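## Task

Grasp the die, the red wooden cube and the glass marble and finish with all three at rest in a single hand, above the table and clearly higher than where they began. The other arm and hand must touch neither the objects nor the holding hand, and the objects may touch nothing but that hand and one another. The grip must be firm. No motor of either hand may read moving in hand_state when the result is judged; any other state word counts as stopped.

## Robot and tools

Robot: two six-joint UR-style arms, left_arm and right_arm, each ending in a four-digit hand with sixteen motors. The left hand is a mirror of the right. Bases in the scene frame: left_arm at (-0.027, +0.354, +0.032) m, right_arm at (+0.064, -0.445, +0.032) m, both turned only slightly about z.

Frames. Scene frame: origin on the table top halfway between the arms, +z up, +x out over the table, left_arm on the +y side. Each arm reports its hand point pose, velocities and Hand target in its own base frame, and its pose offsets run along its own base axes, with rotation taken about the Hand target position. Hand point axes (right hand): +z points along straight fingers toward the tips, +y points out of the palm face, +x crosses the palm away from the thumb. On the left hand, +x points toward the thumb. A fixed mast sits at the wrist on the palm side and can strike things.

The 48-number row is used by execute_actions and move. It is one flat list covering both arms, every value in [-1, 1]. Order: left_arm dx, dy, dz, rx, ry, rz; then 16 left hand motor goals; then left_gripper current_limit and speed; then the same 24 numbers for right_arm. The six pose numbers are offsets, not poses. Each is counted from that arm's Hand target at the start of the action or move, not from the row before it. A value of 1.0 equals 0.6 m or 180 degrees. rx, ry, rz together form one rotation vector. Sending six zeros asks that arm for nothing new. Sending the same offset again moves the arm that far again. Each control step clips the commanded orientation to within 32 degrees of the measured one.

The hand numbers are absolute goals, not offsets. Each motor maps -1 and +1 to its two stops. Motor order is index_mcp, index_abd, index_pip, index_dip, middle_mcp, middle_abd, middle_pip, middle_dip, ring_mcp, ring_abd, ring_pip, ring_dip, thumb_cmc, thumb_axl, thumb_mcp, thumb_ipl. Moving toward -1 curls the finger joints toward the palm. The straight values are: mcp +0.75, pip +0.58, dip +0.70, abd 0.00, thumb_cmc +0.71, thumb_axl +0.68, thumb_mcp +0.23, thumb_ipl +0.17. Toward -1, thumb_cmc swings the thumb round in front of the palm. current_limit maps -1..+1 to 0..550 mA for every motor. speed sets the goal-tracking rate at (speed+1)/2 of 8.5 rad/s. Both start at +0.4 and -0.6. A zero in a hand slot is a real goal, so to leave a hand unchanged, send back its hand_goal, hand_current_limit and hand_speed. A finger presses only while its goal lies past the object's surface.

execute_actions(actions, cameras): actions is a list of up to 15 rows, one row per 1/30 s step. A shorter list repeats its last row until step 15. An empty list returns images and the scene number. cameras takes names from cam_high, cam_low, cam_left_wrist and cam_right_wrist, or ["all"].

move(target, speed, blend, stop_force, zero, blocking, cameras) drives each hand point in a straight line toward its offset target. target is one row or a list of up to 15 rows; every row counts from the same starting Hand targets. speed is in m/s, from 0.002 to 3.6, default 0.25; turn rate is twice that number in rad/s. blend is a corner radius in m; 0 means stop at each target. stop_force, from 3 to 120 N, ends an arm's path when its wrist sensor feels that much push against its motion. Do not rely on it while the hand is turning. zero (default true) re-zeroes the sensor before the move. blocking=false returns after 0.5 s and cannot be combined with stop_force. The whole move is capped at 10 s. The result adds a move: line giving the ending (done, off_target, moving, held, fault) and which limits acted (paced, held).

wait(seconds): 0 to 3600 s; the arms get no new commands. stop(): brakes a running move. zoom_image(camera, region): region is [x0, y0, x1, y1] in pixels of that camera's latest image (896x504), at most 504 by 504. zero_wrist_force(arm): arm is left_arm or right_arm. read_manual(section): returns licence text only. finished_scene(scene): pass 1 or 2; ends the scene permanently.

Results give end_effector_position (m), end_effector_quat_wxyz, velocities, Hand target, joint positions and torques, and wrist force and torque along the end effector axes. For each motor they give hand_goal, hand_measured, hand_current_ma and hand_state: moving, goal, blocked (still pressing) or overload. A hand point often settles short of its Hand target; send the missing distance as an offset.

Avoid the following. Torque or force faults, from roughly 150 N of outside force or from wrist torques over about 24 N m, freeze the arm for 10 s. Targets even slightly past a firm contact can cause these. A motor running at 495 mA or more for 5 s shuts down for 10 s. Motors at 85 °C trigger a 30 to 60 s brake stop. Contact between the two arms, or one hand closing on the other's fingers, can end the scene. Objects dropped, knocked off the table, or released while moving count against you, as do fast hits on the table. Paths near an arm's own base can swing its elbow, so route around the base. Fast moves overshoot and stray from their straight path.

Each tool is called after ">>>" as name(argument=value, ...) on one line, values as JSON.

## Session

>>> execute_actions(actions=[])

Scene clock: 0.00 s.
left_arm: end_effector_position=(+0.4063, +0.0850, +0.2300) hand_goal=(+0.754, +0.000, +0.576, +0.696, +0.754, +0.000, +0.576, +0.696, +0.754, +0.000, +0.576, +0.696, +0.714, +0.678, +0.226, +0.168) hand_measured=(+0.754, +0.000, +0.576, +0.696, +0.754, +0.000, +0.576, +0.696, +0.754, +0.000, +0.576, +0.696, +0.714, +0.678, +0.226, +0.168) hand_current_ma=(+0, +0, +0, +0, +0, +0, +0, +0, +0, +0, +0, +0, +0, +0, +0, +0) hand_state=(goal, goal, goal, goal, goal, goal, goal, goal, goal, goal, goal, goal, goal, goal, goal, goal) hand_current_limit=0.40 hand_speed=-0.60 end_effector_quat_wxyz=(+0.000, +0.000, +1.000, +0.000) | right_arm: end_effector_position=(+0.4063, -0.0850, +0.2300) hand_goal=(+0.754, +0.000, +0.576, +0.696, +0.754, +0.000, +0.576, +0.696, +0.754, +0.000, +0.576, +0.696, +0.714, +0.678, +0.226, +0.168) hand_measured=(+0.754, +0.000, +0.576, +0.696, +0.754, +0.000, +0.576, +0.696, +0.754, +0.000, +0.576, +0.696, +0.714, +0.678, +0.226, +0.168) hand_current_ma=(+0, +0, +0, +0, +0, +0, +0, +0, +0, +0, +0, +0, +0, +0, +0, +0) hand_state=(goal, goal, goal, goal, goal, goal, goal, goal, goal, goal, goal, goal, goal, goal, goal, goal) hand_current_limit=0.40 hand_speed=-0.60 end_effector_quat_wxyz=(+0.000, +1.000, +0.000, +0.000)
Joint positions: left_arm=[3.458 -1.419 -2.042 -1.252 1.571 -1.255] | right_arm=[-0.316 -1.723 2.042 -1.89 -1.571 1.255]
Joint velocities: within noise
Joint torques (N m): no reading
Wrist force (N): no reading
Wrist torque (N m): no reading
Wrist force, peak (N): no reading
Hand target: left_arm +0.4063, +0.0850, +0.2300; +0.000, +0.000, +1.000, +0.000 | right_arm +0.4063, -0.0850, +0.2300; +0.000, +1.000, +0.000, +0.000

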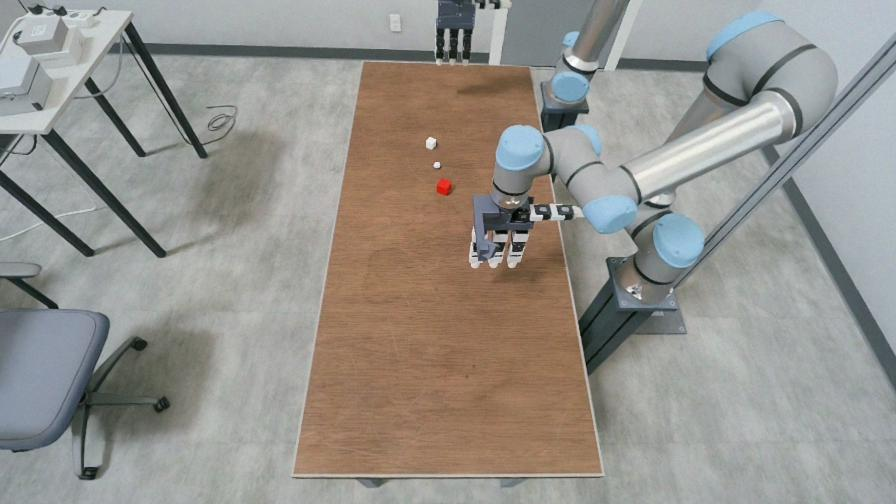

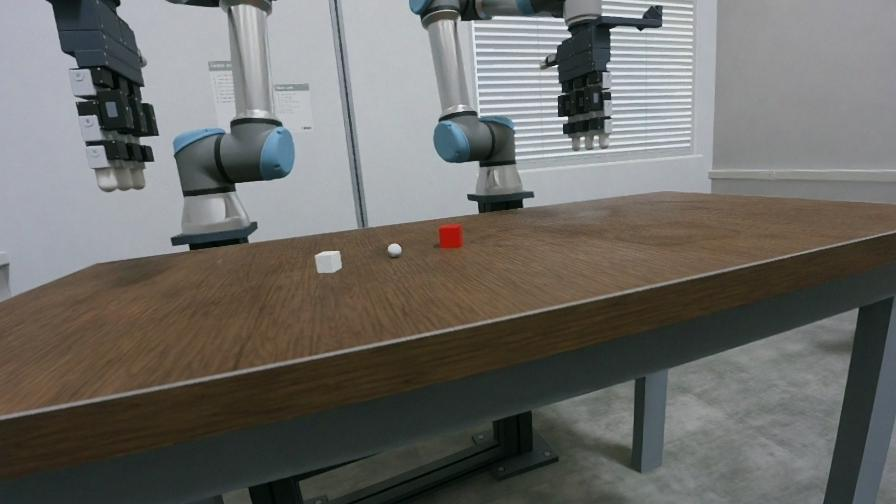

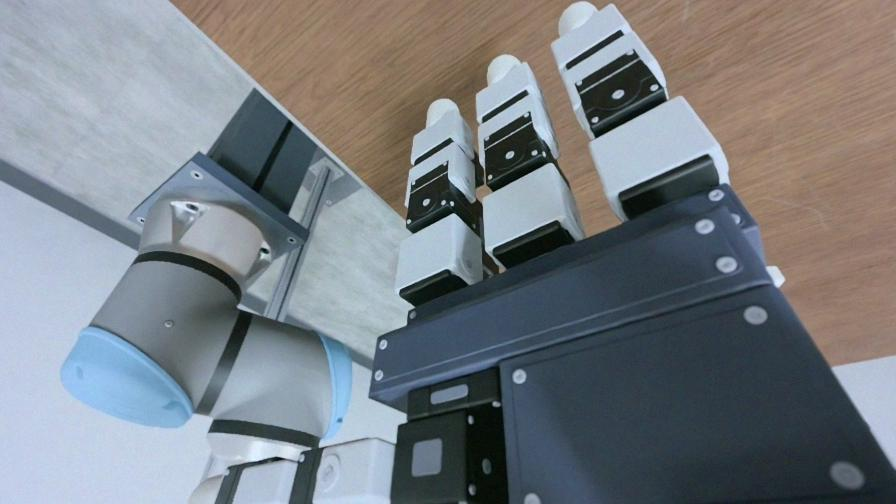

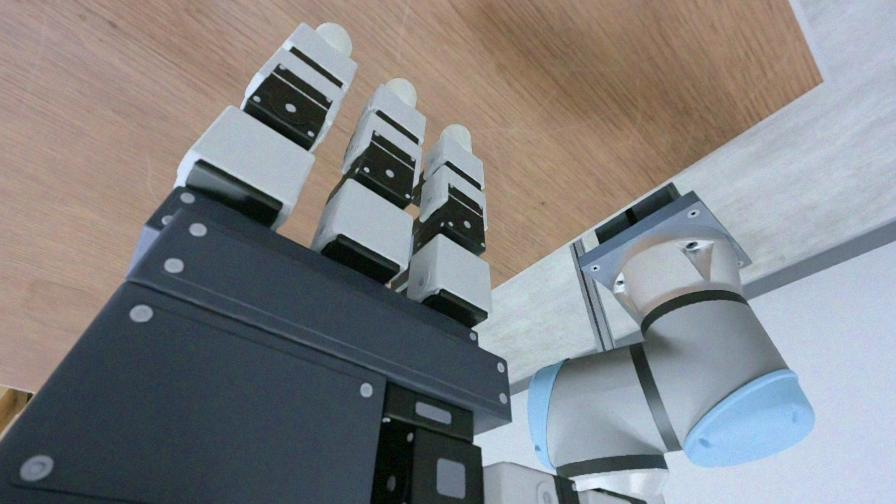

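>>> zoom_image(camera="cam_high", region=[400, 120, 480, 210])

>>> zoom_image(camera="cam_low", region=[300, 200, 480, 290])

Scaled by 5.600 from the camera's image (finer frame: 1280x720).

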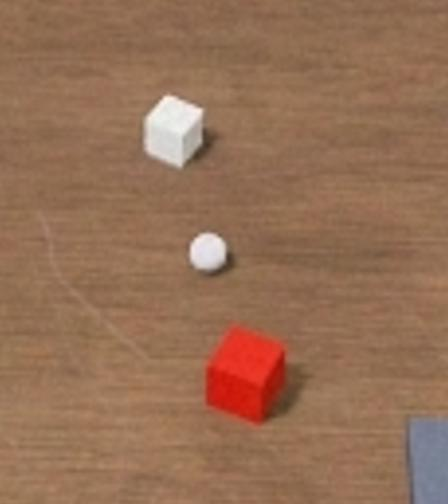

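Scaled by 2.800 from the camera's image (finer frame: 1280x720).

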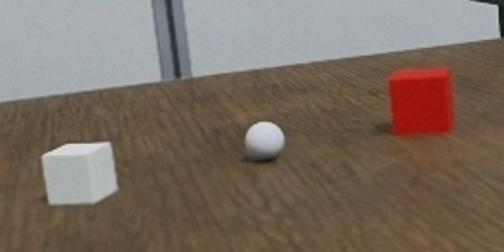

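>>> zoom_image(camera="cam_high", region=[416, 130, 446, 160])

>>> zoom_image(camera="cam_high", region=[426, 170, 461, 205])

>>> zoom_image(camera="cam_low", region=[305, 240, 355, 280])

>>> zoom_image(camera="cam_low", region=[425, 215, 475, 255])

Scaled by 16.800 from the camera's image (finer frame: 1280x720).

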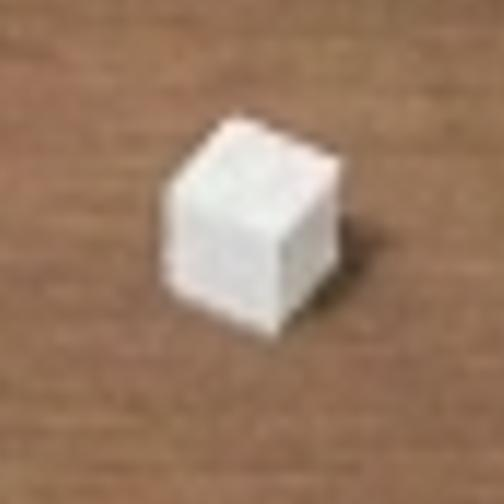

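Scaled by 14.400 from the camera's image (finer frame: 1280x720).

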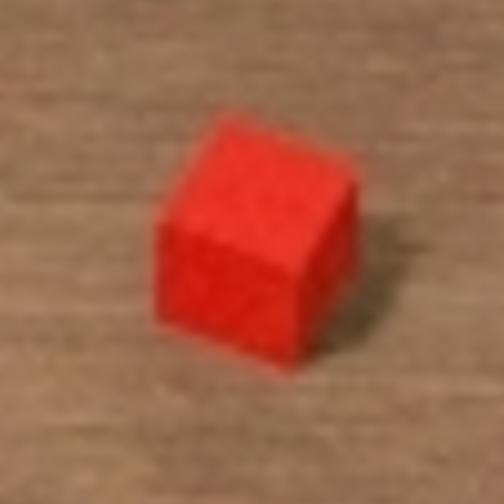

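Scaled by 10.080 from the camera's image (finer frame: 1280x720).

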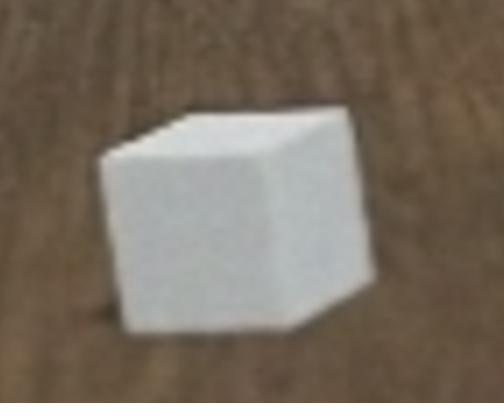

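Scaled by 10.080 from the camera's image (finer frame: 1280x720).

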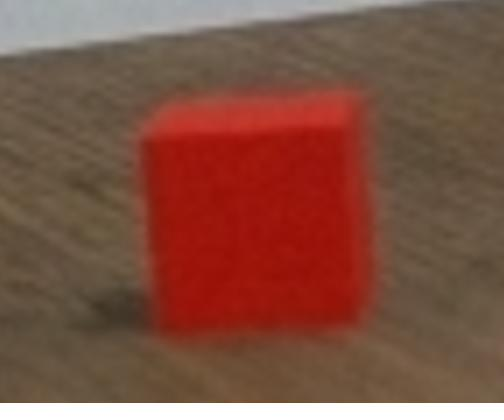

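>>> move(target=[[0.2395,-0.725,0.0833,-0.3427,-0.2227,0.318,0.137,0,0.028,0.151,0.98,0,0.576,0.696,0.98,0,0.576,0.696,-0.511,0.678,0.247,0.005,0.4,-0.7,0.051,-0.1288,0.0805,-0.412,-0.3395,0.3395,0.754,0,0.576,0.696,0.98,0,0.576,0.696,0.754,0,0.576,0.696,-0.571,0.678,0.226,0.168,0.4,-0.7]], speed=0.2, cameras=["cam_high", "cam_low"])

Scene clock: 85.07 s.
left_arm: end_effector_position=(+0.5500, -0.3500, +0.2800) hand_goal=(+0.138, +0.000, +0.028, +0.152, +0.980, +0.000, +0.576, +0.696, +0.980, +0.000, +0.576, +0.696, -0.510, +0.678, +0.248, +0.006) hand_measured=(+0.136, +0.000, +0.032, +0.156, +0.970, +0.000, +0.576, +0.696, +0.970, +0.000, +0.576, +0.696, -0.508, +0.678, +0.244, +0.006) hand_current_ma=(-4, +0, +13, +12, -41, +0, +0, +0, -43, +0, +1, +0, +6, -3, -24, +4) hand_state=(goal, goal, goal, goal, goal, goal, goal, goal, goal, goal, goal, goal, goal, goal, goal, goal) hand_current_limit=0.40 hand_speed=-0.70 end_effector_quat_wxyz=(+0.312, -0.446, +0.687, -0.481) | right_arm: end_effector_position=(+0.4369, -0.1624, +0.2783) hand_goal=(+0.754, +0.000, +0.576, +0.696, +0.980, +0.000, +0.576, +0.696, +0.754, +0.000, +0.576, +0.696, -0.570, +0.678, +0.226, +0.168) hand_measured=(+0.762, +0.000, +0.576, +0.696, +0.986, +0.000, +0.576, +0.696, +0.760, +0.000, +0.576, +0.696, -0.566, +0.678, +0.224, +0.168) hand_current_ma=(+24, +0, +1, +0, +19, +0, +1, +0, +18, +0, +1, +0, +9, -2, -5, -1) hand_state=(goal, goal, goal, goal, goal, goal, goal, goal, goal, goal, goal, goal, goal, goal, goal, goal) hand_current_limit=0.40 hand_speed=-0.70 end_effector_quat_wxyz=(+0.546, +0.546, +0.450, +0.450)
Joint positions: left_arm=[2.855 -1.794 -1.981 0.281 1.446 -3.096] | right_arm=[-1.018 -0.824 2.636 -4.953 -0.745 0]
Joint torques (N m): left_arm=[-4.25 33.97 8.15 3.76 0.85 -1.36] | right_arm=[-5.08 -27.8 5.14 -1.48 2.34 -3.41]
Wrist force (N): left_arm=[-0.2 -2.2 2.0] | right_arm=[-1.7 -0.8 -0.6]
Wrist torque (N m): left_arm=[0.24 0.14 0.05] | right_arm=[-0.39 0.28 -0.36]
Wrist force, peak (N): left_arm=[0.4 -2.4 2.4] | right_arm=[-2.1 -0.5 -0.8]
Hand target: left_arm +0.5500, -0.3500, +0.2800; +0.312, -0.446, +0.687, -0.481 | right_arm +0.4369, -0.1623, +0.2783; +0.546, +0.546, +0.450, +0.450
Off the commanded pose: left_arm 0.000 m, 0 deg | right_arm 0.000 m, 0 deg.
move: done

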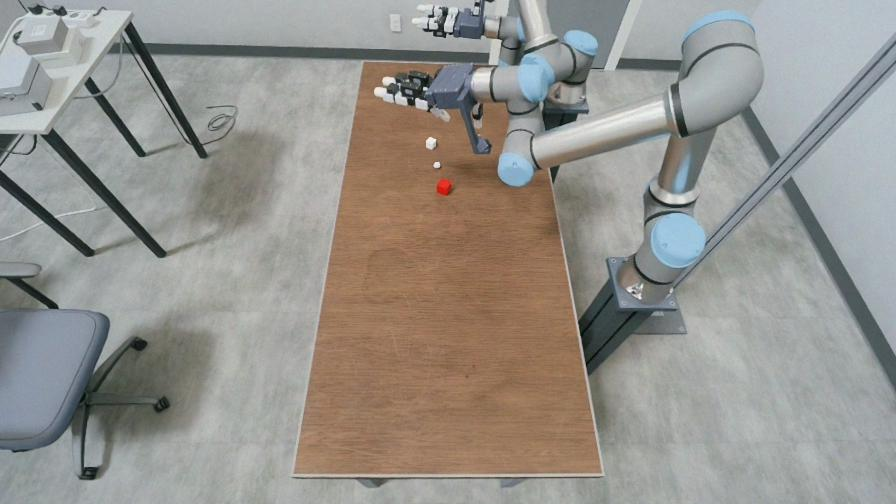

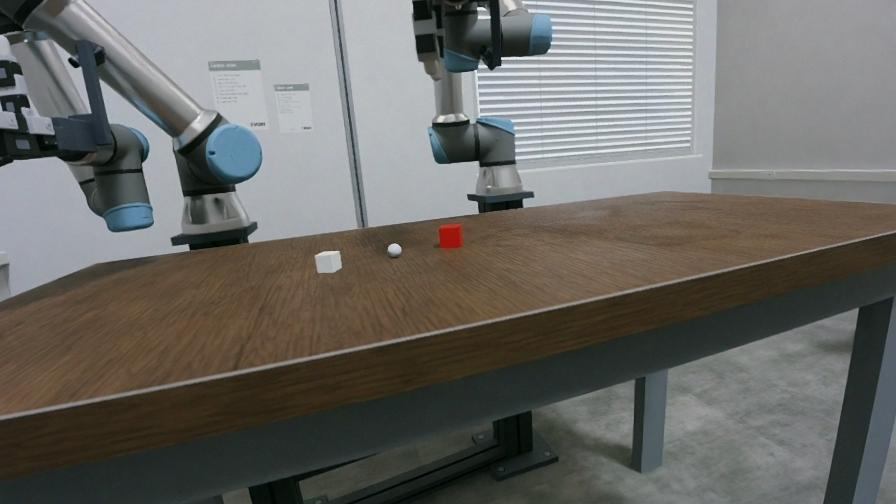

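>>> move(target=[[0.1278,-0.3493,-0.2167,0,0,0,0.137,0,0.028,0.151,0.98,0,0.576,0.696,0.98,0,0.576,0.696,-0.511,0.678,0.247,0.005,0.4,-0.7,0,0,0,0,0,0,0.754,0,0.576,0.696,0.98,0,0.576,0.696,0.754,0,0.576,0.696,-0.571,0.678,0.226,0.168,0.4,-0.7]], speed=0.2, cameras=["cam_high", "cam_low"])

>>> zoom_image(camera="cam_high", region=[370, 60, 520, 180])

>>> zoom_image(camera="cam_low", region=[200, 60, 420, 290])

Scene clock: 89.33 s.
left_arm: end_effector_position=(+0.6266, -0.5595, +0.1500) hand_goal=(+0.138, +0.000, +0.028, +0.152, +0.980, +0.000, +0.576, +0.696, +0.980, +0.000, +0.576, +0.696, -0.510, +0.678, +0.248, +0.006) hand_measured=(+0.136, +0.000, +0.032, +0.156, +0.970, +0.000, +0.576, +0.696, +0.970, +0.000, +0.576, +0.696, -0.510, +0.678, +0.244, +0.006) hand_current_ma=(-6, +0, +11, +12, -41, +0, +0, +0, -43, +0, +0, +0, +3, -3, -19, +4) hand_state=(goal, goal, goal, goal, goal, goal, goal, goal, goal, goal, goal, goal, goal, goal, goal, goal) hand_current_limit=0.40 hand_speed=-0.70 end_effector_quat_wxyz=(+0.312, -0.446, +0.687, -0.481) | right_arm: end_effector_position=(+0.4369, -0.1623, +0.2783) hand_goal=(+0.754, +0.000, +0.576, +0.696, +0.980, +0.000, +0.576, +0.696, +0.754, +0.000, +0.576, +0.696, -0.570, +0.678, +0.226, +0.168) hand_measured=(+0.762, +0.000, +0.576, +0.696, +0.986, +0.000, +0.576, +0.696, +0.760, +0.000, +0.576, +0.696, -0.566, +0.678, +0.224, +0.168) hand_current_ma=(+24, +0, +1, +0, +19, +0, +1, +0, +18, +0, +1, +0, +9, -2, -5, -1) hand_state=(goal, goal, goal, goal, goal, goal, goal, goal, goal, goal, goal, goal, goal, goal, goal, goal) hand_current_limit=0.40 hand_speed=-0.70 end_effector_quat_wxyz=(+0.546, +0.546, +0.450, +0.450)
Joint positions: left_arm=[2.563 -2.363 -1.456 0.324 1.721 -3.197] | right_arm=[-1.018 -0.824 2.636 -4.953 -0.744 0]
Joint torques (N m): left_arm=[-2.52 36.92 29.97 4.29 -1.61 2.67] | right_arm=[-4.46 -24.07 -5.92 -2.61 1.27 -3.19]
Wrist force (N): left_arm=[-0.4 -2.2 2.0] | right_arm=[-1.7 -0.8 -0.7]
Wrist torque (N m): left_arm=[0.25 0.17 0.12] | right_arm=[-0.38 0.28 -0.35]
Wrist force, peak (N): left_arm=[0.6 -1.6 3.2] | right_arm=[-2.2 -0.4 -0.8]
Hand target: left_arm +0.6267, -0.5596, +0.1500; +0.312, -0.446, +0.687, -0.481 | right_arm +0.4369, -0.1623, +0.2783; +0.546, +0.546, +0.450, +0.450
Off the commanded pose: left_arm 0.000 m, 0 deg | right_arm 0.000 m, 0 deg.
move: done

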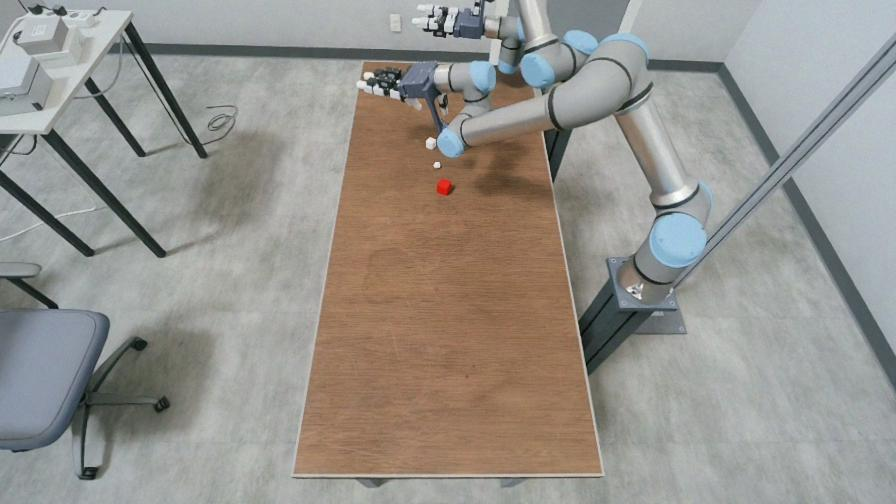

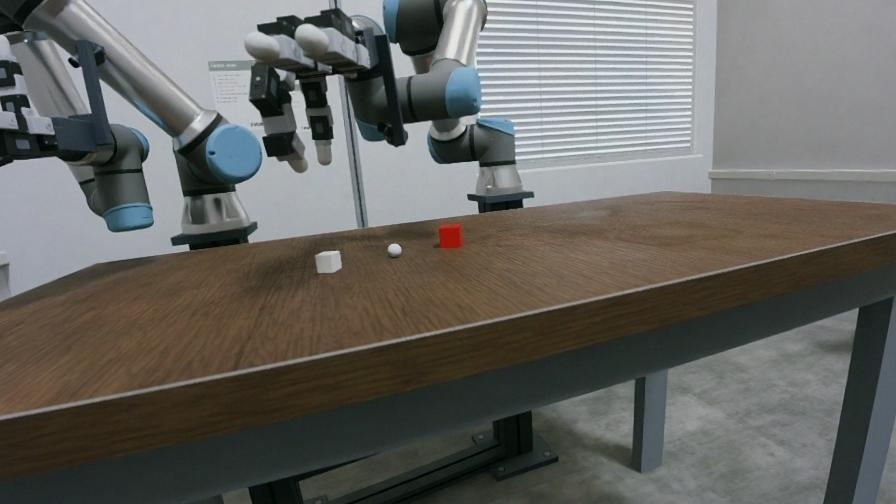

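Scaled by 3.360 from the camera's image (finer frame: 1280x720).

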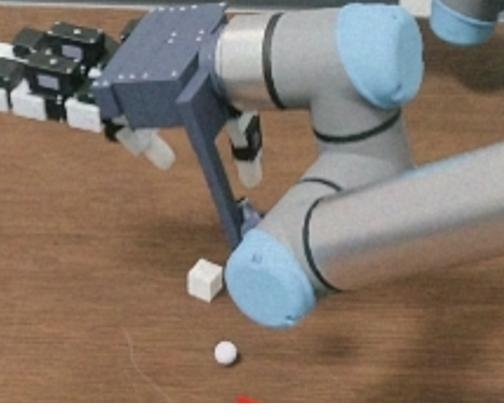

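Scaled by 2.191 from the camera's image (finer frame: 1280x720).

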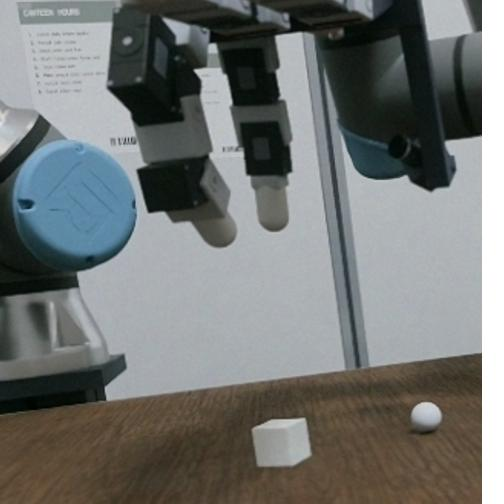

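>>> move(target=[[-0.01,0.0167,-0.15,0,0,0,0.137,0,0.028,0.151,0.98,0,0.576,0.696,0.98,0,0.576,0.696,-0.511,0.678,0.247,0.005,0.4,-0.7,0,0,0,0,0,0,0.754,0,0.576,0.696,0.98,0,0.576,0.696,0.754,0,0.576,0.696,-0.571,0.678,0.226,0.168,0.4,-0.7]], speed=0.1, cameras=["cam_high", "cam_low"])

>>> zoom_image(camera="cam_high", region=[400, 80, 480, 180])

>>> zoom_image(camera="cam_low", region=[260, 140, 420, 290])

Scene clock: 94.10 s.
left_arm: end_effector_position=(+0.6207, -0.5495, +0.0599) hand_goal=(+0.138, +0.000, +0.028, +0.152, +0.980, +0.000, +0.576, +0.696, +0.980, +0.000, +0.576, +0.696, -0.510, +0.678, +0.248, +0.006) hand_measured=(+0.136, +0.000, +0.032, +0.156, +0.970, +0.000, +0.576, +0.696, +0.970, +0.000, +0.576, +0.696, -0.510, +0.678, +0.244, +0.006) hand_current_ma=(-6, +0, +11, +12, -41, +0, +0, +0, -43, +0, +0, +0, +3, -3, -19, +4) hand_state=(goal, goal, goal, goal, goal, goal, goal, goal, goal, goal, goal, goal, goal, goal, goal, goal) hand_current_limit=0.40 hand_speed=-0.70 end_effector_quat_wxyz=(+0.312, -0.446, +0.687, -0.481) | right_arm: end_effector_position=(+0.4369, -0.1623, +0.2783) hand_goal=(+0.754, +0.000, +0.576, +0.696, +0.980, +0.000, +0.576, +0.696, +0.754, +0.000, +0.576, +0.696, -0.570, +0.678, +0.226, +0.168) hand_measured=(+0.762, +0.000, +0.576, +0.696, +0.986, +0.000, +0.576, +0.696, +0.760, +0.000, +0.576, +0.696, -0.566, +0.678, +0.224, +0.168) hand_current_ma=(+24, +0, +1, +0, +19, +0, +1, +0, +18, +0, +1, +0, +9, -2, -5, -1) hand_state=(goal, goal, goal, goal, goal, goal, goal, goal, goal, goal, goal, goal, goal, goal, goal, goal) hand_current_limit=0.40 hand_speed=-0.70 end_effector_quat_wxyz=(+0.546, +0.546, +0.450, +0.450)
Joint positions: left_arm=[2.571 -2.491 -1.502 0.498 1.713 -3.194] | right_arm=[-1.018 -0.824 2.636 -4.953 -0.744 0]
Joint torques (N m): left_arm=[-3.87 55.23 28.57 2.44 -0.31 1.95] | right_arm=[2.24 -31.09 -2.62 0.54 -1.73 -3.22]
Wrist force (N): left_arm=[-0.6 -2.1 1.7] | right_arm=[-1.8 -0.8 -0.7]
Wrist torque (N m): left_arm=[0.28 0.19 0.03] | right_arm=[-0.38 0.29 -0.36]
Wrist force, peak (N): left_arm=[-0.3 -4.1 1.6] | right_arm=[-2.1 -0.7 -0.6]
Hand target: left_arm +0.6207, -0.5495, +0.0600; +0.312, -0.446, +0.687, -0.481 | right_arm +0.4369, -0.1623, +0.2783; +0.546, +0.546, +0.450, +0.450
Off the commanded pose: left_arm 0.000 m, 0 deg | right_arm 0.000 m, 0 deg.
move: done

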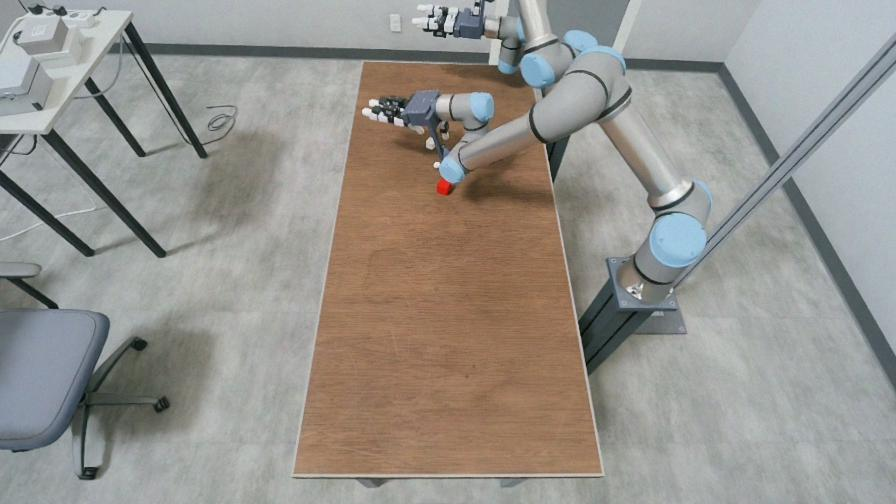

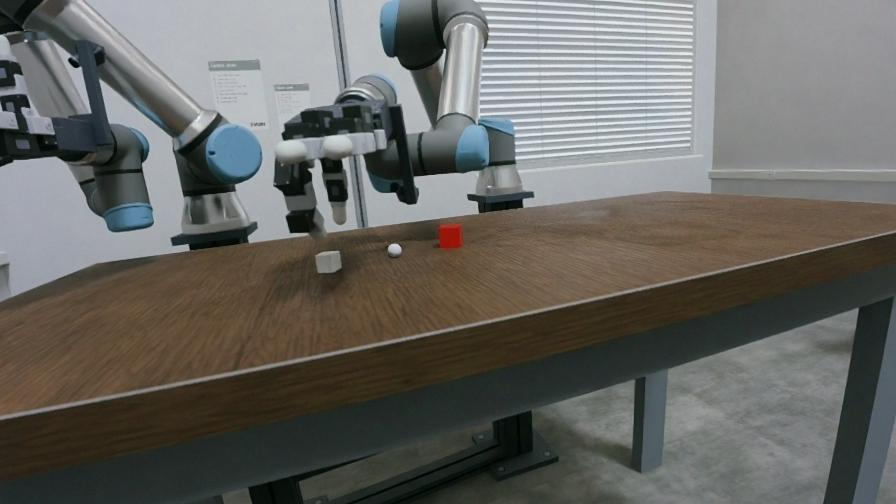

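Scaled by 5.040 from the camera's image (finer frame: 1280x720).

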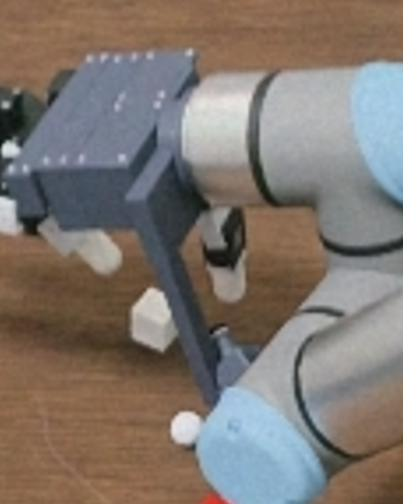

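Scaled by 3.150 from the camera's image (finer frame: 1280x720).

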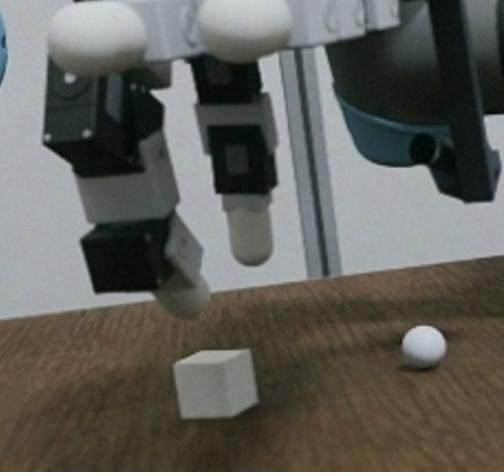

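>>> move(target=[[0.019,-0.0088,0,0,0,0,0.137,0,0.028,0.151,0.98,0,0.576,0.696,0.98,0,0.576,0.696,-0.511,0.678,0.247,0.005,0.4,-0.7,0,0,0,0,0,0,0.754,0,0.576,0.696,0.98,0,0.576,0.696,0.754,0,0.576,0.696,-0.571,0.678,0.226,0.168,0.4,-0.7],[0.019,-0.0088,-0.0517,0,0,0,0.137,0,0.028,0.151,0.98,0,0.576,0.696,0.98,0,0.576,0.696,-0.511,0.678,0.247,0.005,0.4,-0.7,0,0,0,0,0,0,0.754,0,0.576,0.696,0.98,0,0.576,0.696,0.754,0,0.576,0.696,-0.571,0.678,0.226,0.168,0.4,-0.7]], speed=0.03, stop_force=5, cameras=["cam_high", "cam_low"])

>>> zoom_image(camera="cam_high", region=[405, 105, 465, 175])

>>> zoom_image(camera="cam_low", region=[280, 170, 420, 280])

Scene clock: 106.07 s.
left_arm: end_effector_position=(+0.6321, -0.5548, +0.0290) hand_goal=(+0.138, +0.000, +0.028, +0.152, +0.980, +0.000, +0.576, +0.696, +0.980, +0.000, +0.576, +0.696, -0.510, +0.678, +0.248, +0.006) hand_measured=(+0.136, +0.000, +0.032, +0.156, +0.970, +0.000, +0.576, +0.696, +0.970, +0.000, +0.576, +0.696, -0.510, +0.678, +0.244, +0.006) hand_current_ma=(-6, +0, +11, +12, -41, +0, +0, +0, -43, +0, +0, +0, +3, -3, -19, +4) hand_state=(goal, goal, goal, goal, goal, goal, goal, goal, goal, goal, goal, goal, goal, goal, goal, goal) hand_current_limit=0.40 hand_speed=-0.70 end_effector_quat_wxyz=(+0.313, -0.446, +0.687, -0.481) | right_arm: end_effector_position=(+0.4369, -0.1623, +0.2783) hand_goal=(+0.754, +0.000, +0.576, +0.696, +0.980, +0.000, +0.576, +0.696, +0.754, +0.000, +0.576, +0.696, -0.570, +0.678, +0.226, +0.168) hand_measured=(+0.762, +0.000, +0.576, +0.696, +0.986, +0.000, +0.576, +0.696, +0.760, +0.000, +0.576, +0.696, -0.566, +0.678, +0.224, +0.168) hand_current_ma=(+24, +0, +1, +0, +19, +0, +1, +0, +18, +0, +1, +0, +9, -2, -5, -1) hand_state=(goal, goal, goal, goal, goal, goal, goal, goal, goal, goal, goal, goal, goal, goal, goal, goal) hand_current_limit=0.40 hand_speed=-0.70 end_effector_quat_wxyz=(+0.546, +0.546, +0.450, +0.450)
Joint positions: left_arm=[2.574 -2.566 -1.448 0.519 1.711 -3.193] | right_arm=[-1.018 -0.824 2.636 -4.953 -0.744 0]
Joint torques (N m): left_arm=[-4.19 64.5 5.68 0.63 2.46 -0.99] | right_arm=[3.47 -34.74 1.63 0.95 -2.18 -3.27]
Wrist force (N): left_arm=[-0.4 -2.4 1.9] | right_arm=[-1.5 -0.5 -0.6]
Wrist torque (N m): left_arm=[0.22 0.17 0.04] | right_arm=[-0.34 0.26 -0.33]
Wrist force, peak (N): left_arm=[-0.4 -2.9 2.0] | right_arm=[-2.1 -0.4 -0.9]
Hand target: left_arm +0.6321, -0.5548, +0.0289; +0.312, -0.446, +0.687, -0.481 | right_arm +0.4369, -0.1623, +0.2783; +0.546, +0.546, +0.450, +0.450
Off the commanded pose: left_arm 0.000 m, 0 deg | right_arm 0.000 m, 0 deg.
move: done

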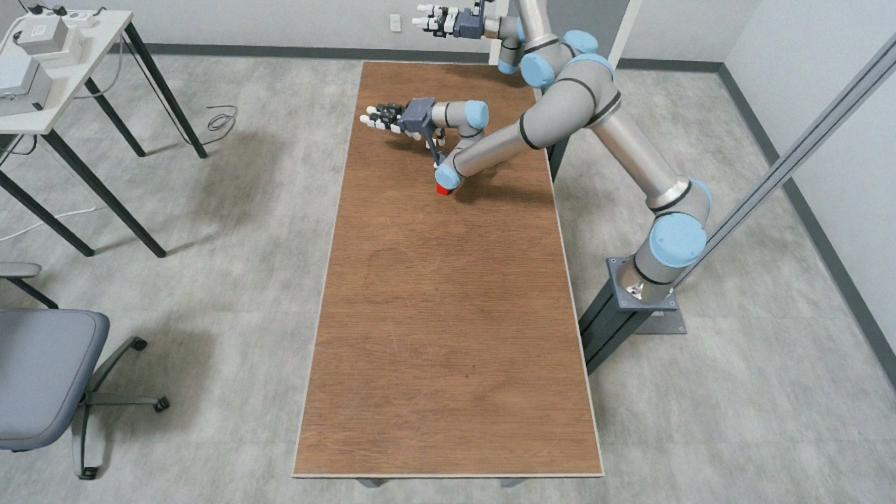

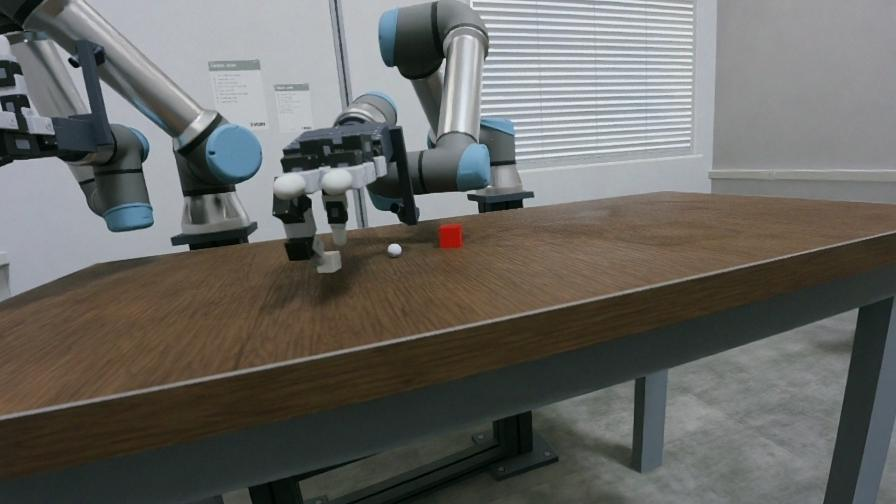

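Scaled by 7.200 from the camera's image (finer frame: 1280x720).

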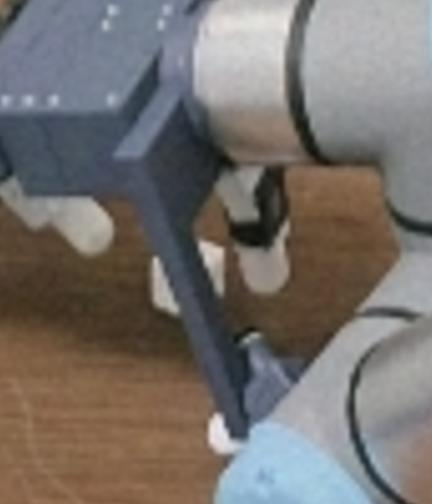

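Scaled by 3.600 from the camera's image (finer frame: 1280x720).

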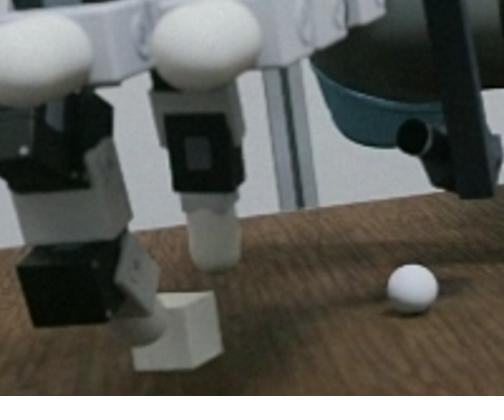

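>>> move(target=[[-0.0168,0.0073,0,0,0,0,0.137,0,0.028,0.151,0.98,0,0.576,0.696,0.98,0,0.576,0.696,-0.511,0.678,0.247,0.005,0.4,-0.7,0,0,0,0,0,0,0.754,0,0.576,0.696,0.98,0,0.576,0.696,0.754,0,0.576,0.696,-0.571,0.678,0.226,0.168,0.4,-0.7],[-0.0168,0.0073,-0.0242,0,0,0,0.137,0,0.028,0.151,0.98,0,0.576,0.696,0.98,0,0.576,0.696,-0.511,0.678,0.247,0.005,0.4,-0.7,0,0,0,0,0,0,0.754,0,0.576,0.696,0.98,0,0.576,0.696,0.754,0,0.576,0.696,-0.571,0.678,0.226,0.168,0.4,-0.7]], speed=0.015, stop_force=4, cameras=["cam_high", "cam_low"])

>>> zoom_image(camera="cam_high", region=[405, 105, 465, 175])

>>> zoom_image(camera="cam_low", region=[280, 170, 420, 280])

Scene clock: 115.57 s.
left_arm: end_effector_position=(+0.6220, -0.5505, +0.0144) hand_goal=(+0.138, +0.000, +0.028, +0.152, +0.980, +0.000, +0.576, +0.696, +0.980, +0.000, +0.576, +0.696, -0.510, +0.678, +0.248, +0.006) hand_measured=(+0.136, +0.000, +0.032, +0.156, +0.970, +0.000, +0.576, +0.696, +0.970, +0.000, +0.576, +0.696, -0.510, +0.678, +0.244, +0.006) hand_current_ma=(-6, +0, +11, +12, -41, +0, +0, +0, -43, +0, +0, +0, +3, -3, -19, +4) hand_state=(goal, goal, goal, goal, goal, goal, goal, goal, goal, goal, goal, goal, goal, goal, goal, goal) hand_current_limit=0.40 hand_speed=-0.70 end_effector_quat_wxyz=(+0.313, -0.446, +0.687, -0.481) | right_arm: end_effector_position=(+0.4369, -0.1623, +0.2783) hand_goal=(+0.754, +0.000, +0.576, +0.696, +0.980, +0.000, +0.576, +0.696, +0.754, +0.000, +0.576, +0.696, -0.570, +0.678, +0.226, +0.168) hand_measured=(+0.762, +0.000, +0.576, +0.696, +0.986, +0.000, +0.576, +0.696, +0.760, +0.000, +0.576, +0.696, -0.566, +0.678, +0.224, +0.168) hand_current_ma=(+24, +0, +1, +0, +19, +0, +1, +0, +18, +0, +1, +0, +9, -2, -5, -1) hand_state=(goal, goal, goal, goal, goal, goal, goal, goal, goal, goal, goal, goal, goal, goal, goal, goal) hand_current_limit=0.40 hand_speed=-0.70 end_effector_quat_wxyz=(+0.546, +0.546, +0.450, +0.450)
Joint positions: left_arm=[2.571 -2.577 -1.479 0.561 1.713 -3.194] | right_arm=[-1.018 -0.824 2.636 -4.953 -0.744 0]
Joint torques (N m): left_arm=[3.93 63.46 8.07 1.23 -2.12 -0.22] | right_arm=[3.37 -34.92 5.26 0.86 -2.22 -3.08]
Wrist force (N): left_arm=[-0.4 -2.2 2.0] | right_arm=[-1.6 -0.3 -0.6]
Wrist torque (N m): left_arm=[0.24 0.16 0.10] | right_arm=[-0.33 0.28 -0.34]
Wrist force, peak (N): left_arm=[-0.5 -2.3 2.2] | right_arm=[-2.3 -0.6 -0.3]
Hand target: left_arm +0.6220, -0.5504, +0.0144; +0.312, -0.446, +0.687, -0.481 | right_arm +0.4369, -0.1623, +0.2783; +0.546, +0.546, +0.450, +0.450
Off the commanded pose: left_arm 0.000 m, 0 deg | right_arm 0.000 m, 0 deg.
move: done

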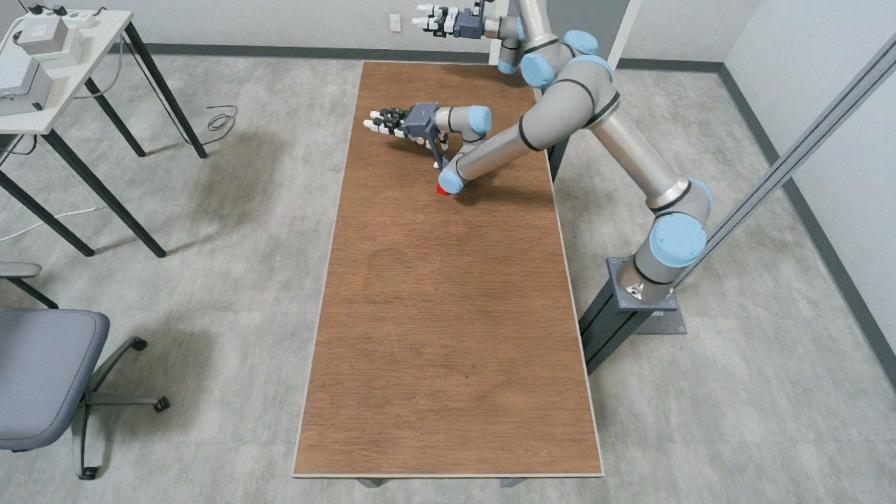

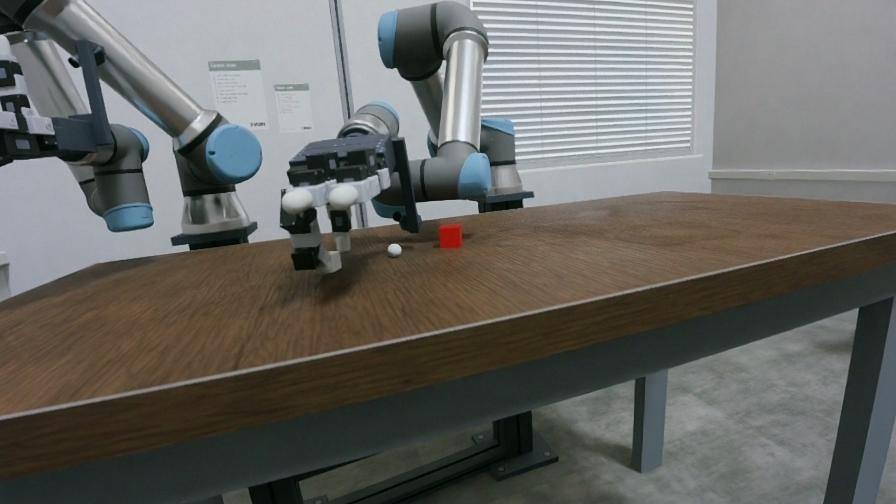

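Scaled by 7.200 from the camera's image (finer frame: 1280x720).

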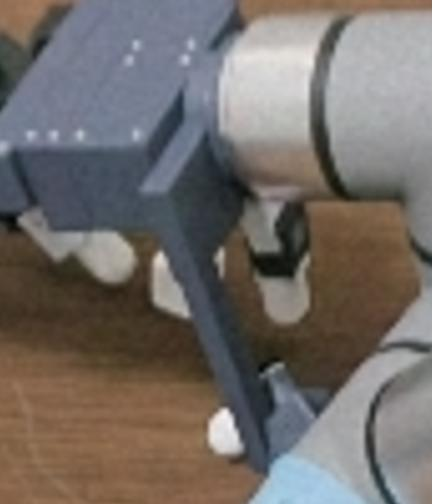

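Scaled by 3.600 from the camera's image (finer frame: 1280x720).

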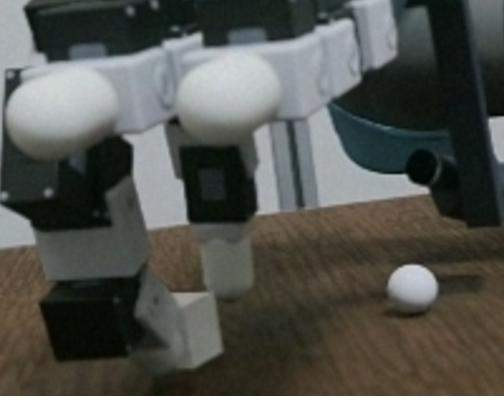

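>>> execute_actions(actions=[], cameras=["cam_high"])

Scene clock: 123.33 s.
left_arm: end_effector_position=(+0.6220, -0.5504, +0.0144) hand_goal=(+0.138, +0.000, +0.028, +0.152, +0.980, +0.000, +0.576, +0.696, +0.980, +0.000, +0.576, +0.696, -0.510, +0.678, +0.248, +0.006) hand_measured=(+0.136, +0.000, +0.032, +0.156, +0.970, +0.000, +0.576, +0.696, +0.970, +0.000, +0.576, +0.696, -0.510, +0.678, +0.244, +0.006) hand_current_ma=(-6, +0, +11, +12, -41, +0, +0, +0, -43, +0, +0, +0, +3, -3, -19, +4) hand_state=(goal, goal, goal, goal, goal, goal, goal, goal, goal, goal, goal, goal, goal, goal, goal, goal) hand_current_limit=0.40 hand_speed=-0.70 end_effector_quat_wxyz=(+0.312, -0.446, +0.687, -0.481) | right_arm: end_effector_position=(+0.4369, -0.1623, +0.2783) hand_goal=(+0.754, +0.000, +0.576, +0.696, +0.980, +0.000, +0.576, +0.696, +0.754, +0.000, +0.576, +0.696, -0.570, +0.678, +0.226, +0.168) hand_measured=(+0.762, +0.000, +0.576, +0.696, +0.986, +0.000, +0.576, +0.696, +0.760, +0.000, +0.576, +0.696, -0.566, +0.678, +0.224, +0.168) hand_current_ma=(+24, +0, +1, +0, +19, +0, +1, +0, +18, +0, +1, +0, +9, -2, -5, -1) hand_state=(goal, goal, goal, goal, goal, goal, goal, goal, goal, goal, goal, goal, goal, goal, goal, goal) hand_current_limit=0.40 hand_speed=-0.70 end_effector_quat_wxyz=(+0.546, +0.546, +0.450, +0.450)
Joint positions: left_arm=[2.571 -2.577 -1.479 0.561 1.713 -3.194] | right_arm=[-1.018 -0.824 2.636 -4.953 -0.744 0]
Joint velocities: within noise
Joint torques (N m): left_arm=[4.68 62.9 6.51 1.37 -2.18 2.49] | right_arm=[3 -34.91 8.13 0.89 -2.22 -3.16]
Wrist force (N): left_arm=[-0.5 -2.2 1.7] | right_arm=[-2.1 -0.4 -0.5]
Wrist torque (N m): left_arm=[0.26 0.16 0.10] | right_arm=[-0.34 0.34 -0.37]
Wrist force, peak (N): left_arm=[-0.6 -2.3 2.0] | right_arm=[-2.2 -0.5 -0.6]
Hand target: left_arm +0.6220, -0.5504, +0.0144; +0.312, -0.446, +0.687, -0.481 | right_arm +0.4369, -0.1623, +0.2783; +0.546, +0.546, +0.450, +0.450
Off the commanded pose: left_arm 0.000 m, 0 deg | right_arm 0.000 m, 0 deg.
Images, in order (width x height): cam_high 896x504.

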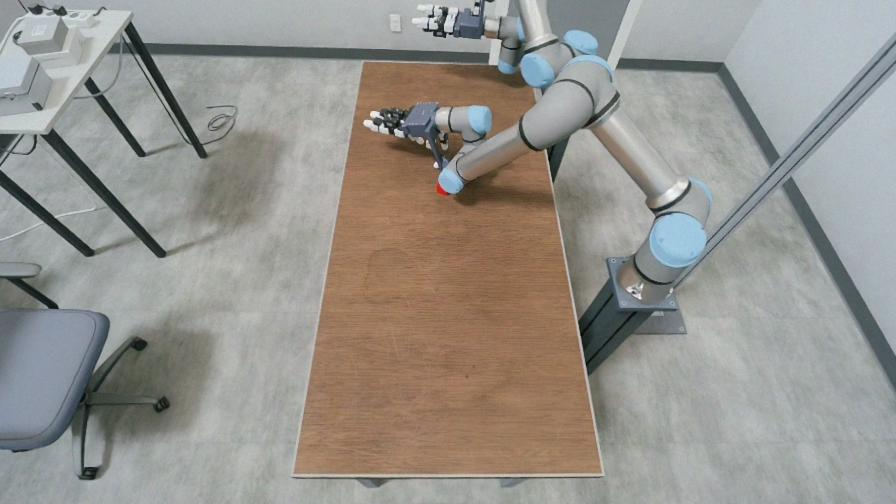

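>>> move(target=[0,0,0,0,0,0,-0.14,0,0.028,0.151,0.98,0,0.576,0.696,0.98,0,0.576,0.696,-0.511,0.678,0.0,0.005,0.4,-0.9,0,0,0,0,0,0,0.754,0,0.576,0.696,0.98,0,0.576,0.696,0.754,0,0.576,0.696,-0.571,0.678,0.226,0.168,0.4,-0.7], cameras=["cam_high", "cam_low"])

Scene clock: 125.63 s.
left_arm: end_effector_position=(+0.6220, -0.5504, +0.0144) hand_goal=(-0.140, +0.000, +0.028, +0.152, +0.980, +0.000, +0.576, +0.696, +0.980, +0.000, +0.576, +0.696, -0.510, +0.678, +0.000, +0.006) hand_measured=(-0.038, +0.000, +0.038, +0.154, +0.970, +0.000, +0.576, +0.696, +0.970, +0.000, +0.576, +0.696, -0.510, +0.678, +0.100, +0.018) hand_current_ma=(+385, +0, +39, +8, -41, +0, +0, +0, -43, +0, +0, +0, +2, -3, +385, +64) hand_state=(blocked, goal, goal, goal, goal, goal, goal, goal, goal, goal, goal, goal, goal, goal, blocked, goal) hand_current_limit=0.40 hand_speed=-0.90 end_effector_quat_wxyz=(+0.312, -0.446, +0.687, -0.481) | right_arm: end_effector_position=(+0.4369, -0.1623, +0.2783) hand_goal=(+0.754, +0.000, +0.576, +0.696, +0.980, +0.000, +0.576, +0.696, +0.754, +0.000, +0.576, +0.696, -0.570, +0.678, +0.226, +0.168) hand_measured=(+0.762, +0.000, +0.576, +0.696, +0.986, +0.000, +0.576, +0.696, +0.760, +0.000, +0.576, +0.696, -0.566, +0.678, +0.224, +0.168) hand_current_ma=(+24, +0, +1, +0, +19, +0, +1, +0, +18, +0, +1, +0, +9, -2, -5, -1) hand_state=(goal, goal, goal, goal, goal, goal, goal, goal, goal, goal, goal, goal, goal, goal, goal, goal) hand_current_limit=0.40 hand_speed=-0.70 end_effector_quat_wxyz=(+0.546, +0.546, +0.450, +0.450)
Joint positions: left_arm=[2.571 -2.577 -1.479 0.561 1.713 -3.194] | right_arm=[-1.018 -0.824 2.636 -4.953 -0.744 0]
Joint torques (N m): left_arm=[3.9 61.14 5.88 1.1 -2.37 2.32] | right_arm=[3.09 -34.68 9.44 0.94 -2.2 -3.1]
Wrist force (N): left_arm=[-0.7 -5.2 1.3] | right_arm=[-1.6 -0.4 -0.7]
Wrist torque (N m): left_arm=[0.06 0.20 0.04] | right_arm=[-0.34 0.27 -0.34]
Wrist force, peak (N): left_arm=[-0.4 -5.3 1.3] | right_arm=[-2.2 -0.7 -0.6]
Hand target: left_arm +0.6220, -0.5504, +0.0144; +0.312, -0.446, +0.687, -0.481 | right_arm +0.4369, -0.1623, +0.2783; +0.546, +0.546, +0.450, +0.450
Off the commanded pose: left_arm 0.000 m, 0 deg | right_arm 0.000 m, 0 deg.
move: done

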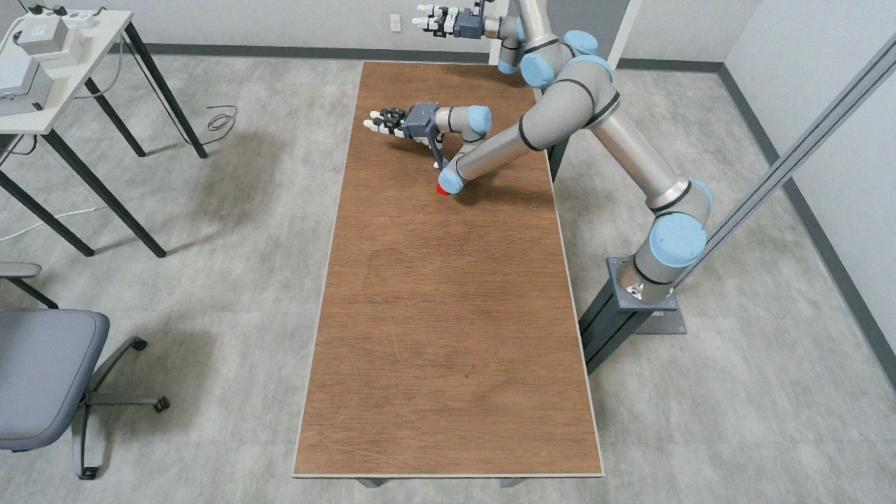

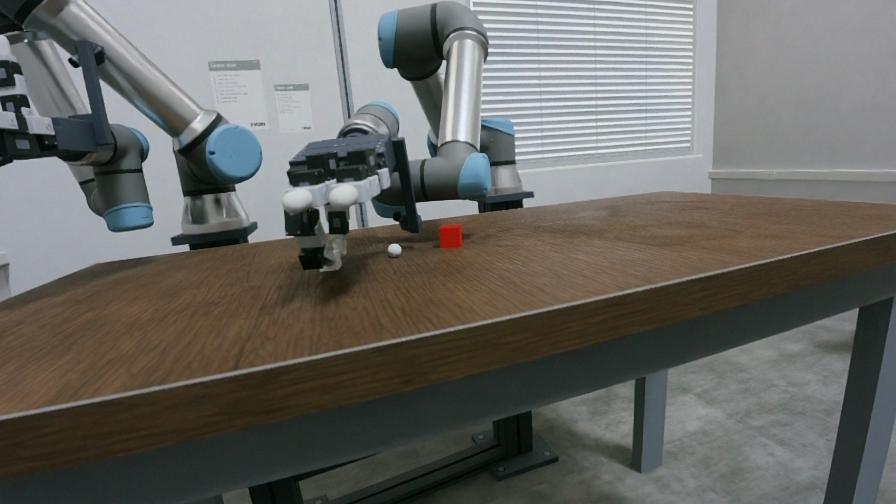

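>>> zoom_image(camera="cam_low", region=[270, 180, 470, 290])

>>> zoom_image(camera="cam_high", region=[350, 90, 510, 210])

Scaled by 2.520 from the camera's image (finer frame: 1280x720).

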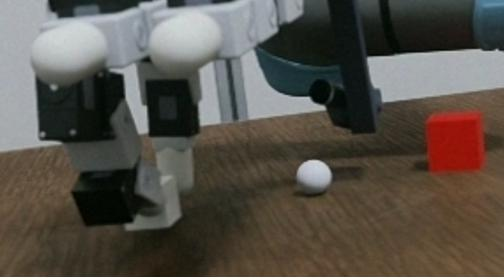

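Scaled by 3.150 from the camera's image (finer frame: 1280x720).

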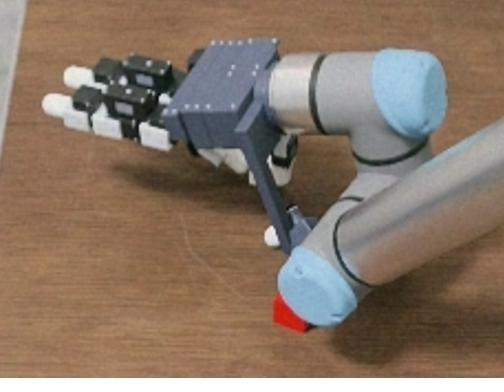

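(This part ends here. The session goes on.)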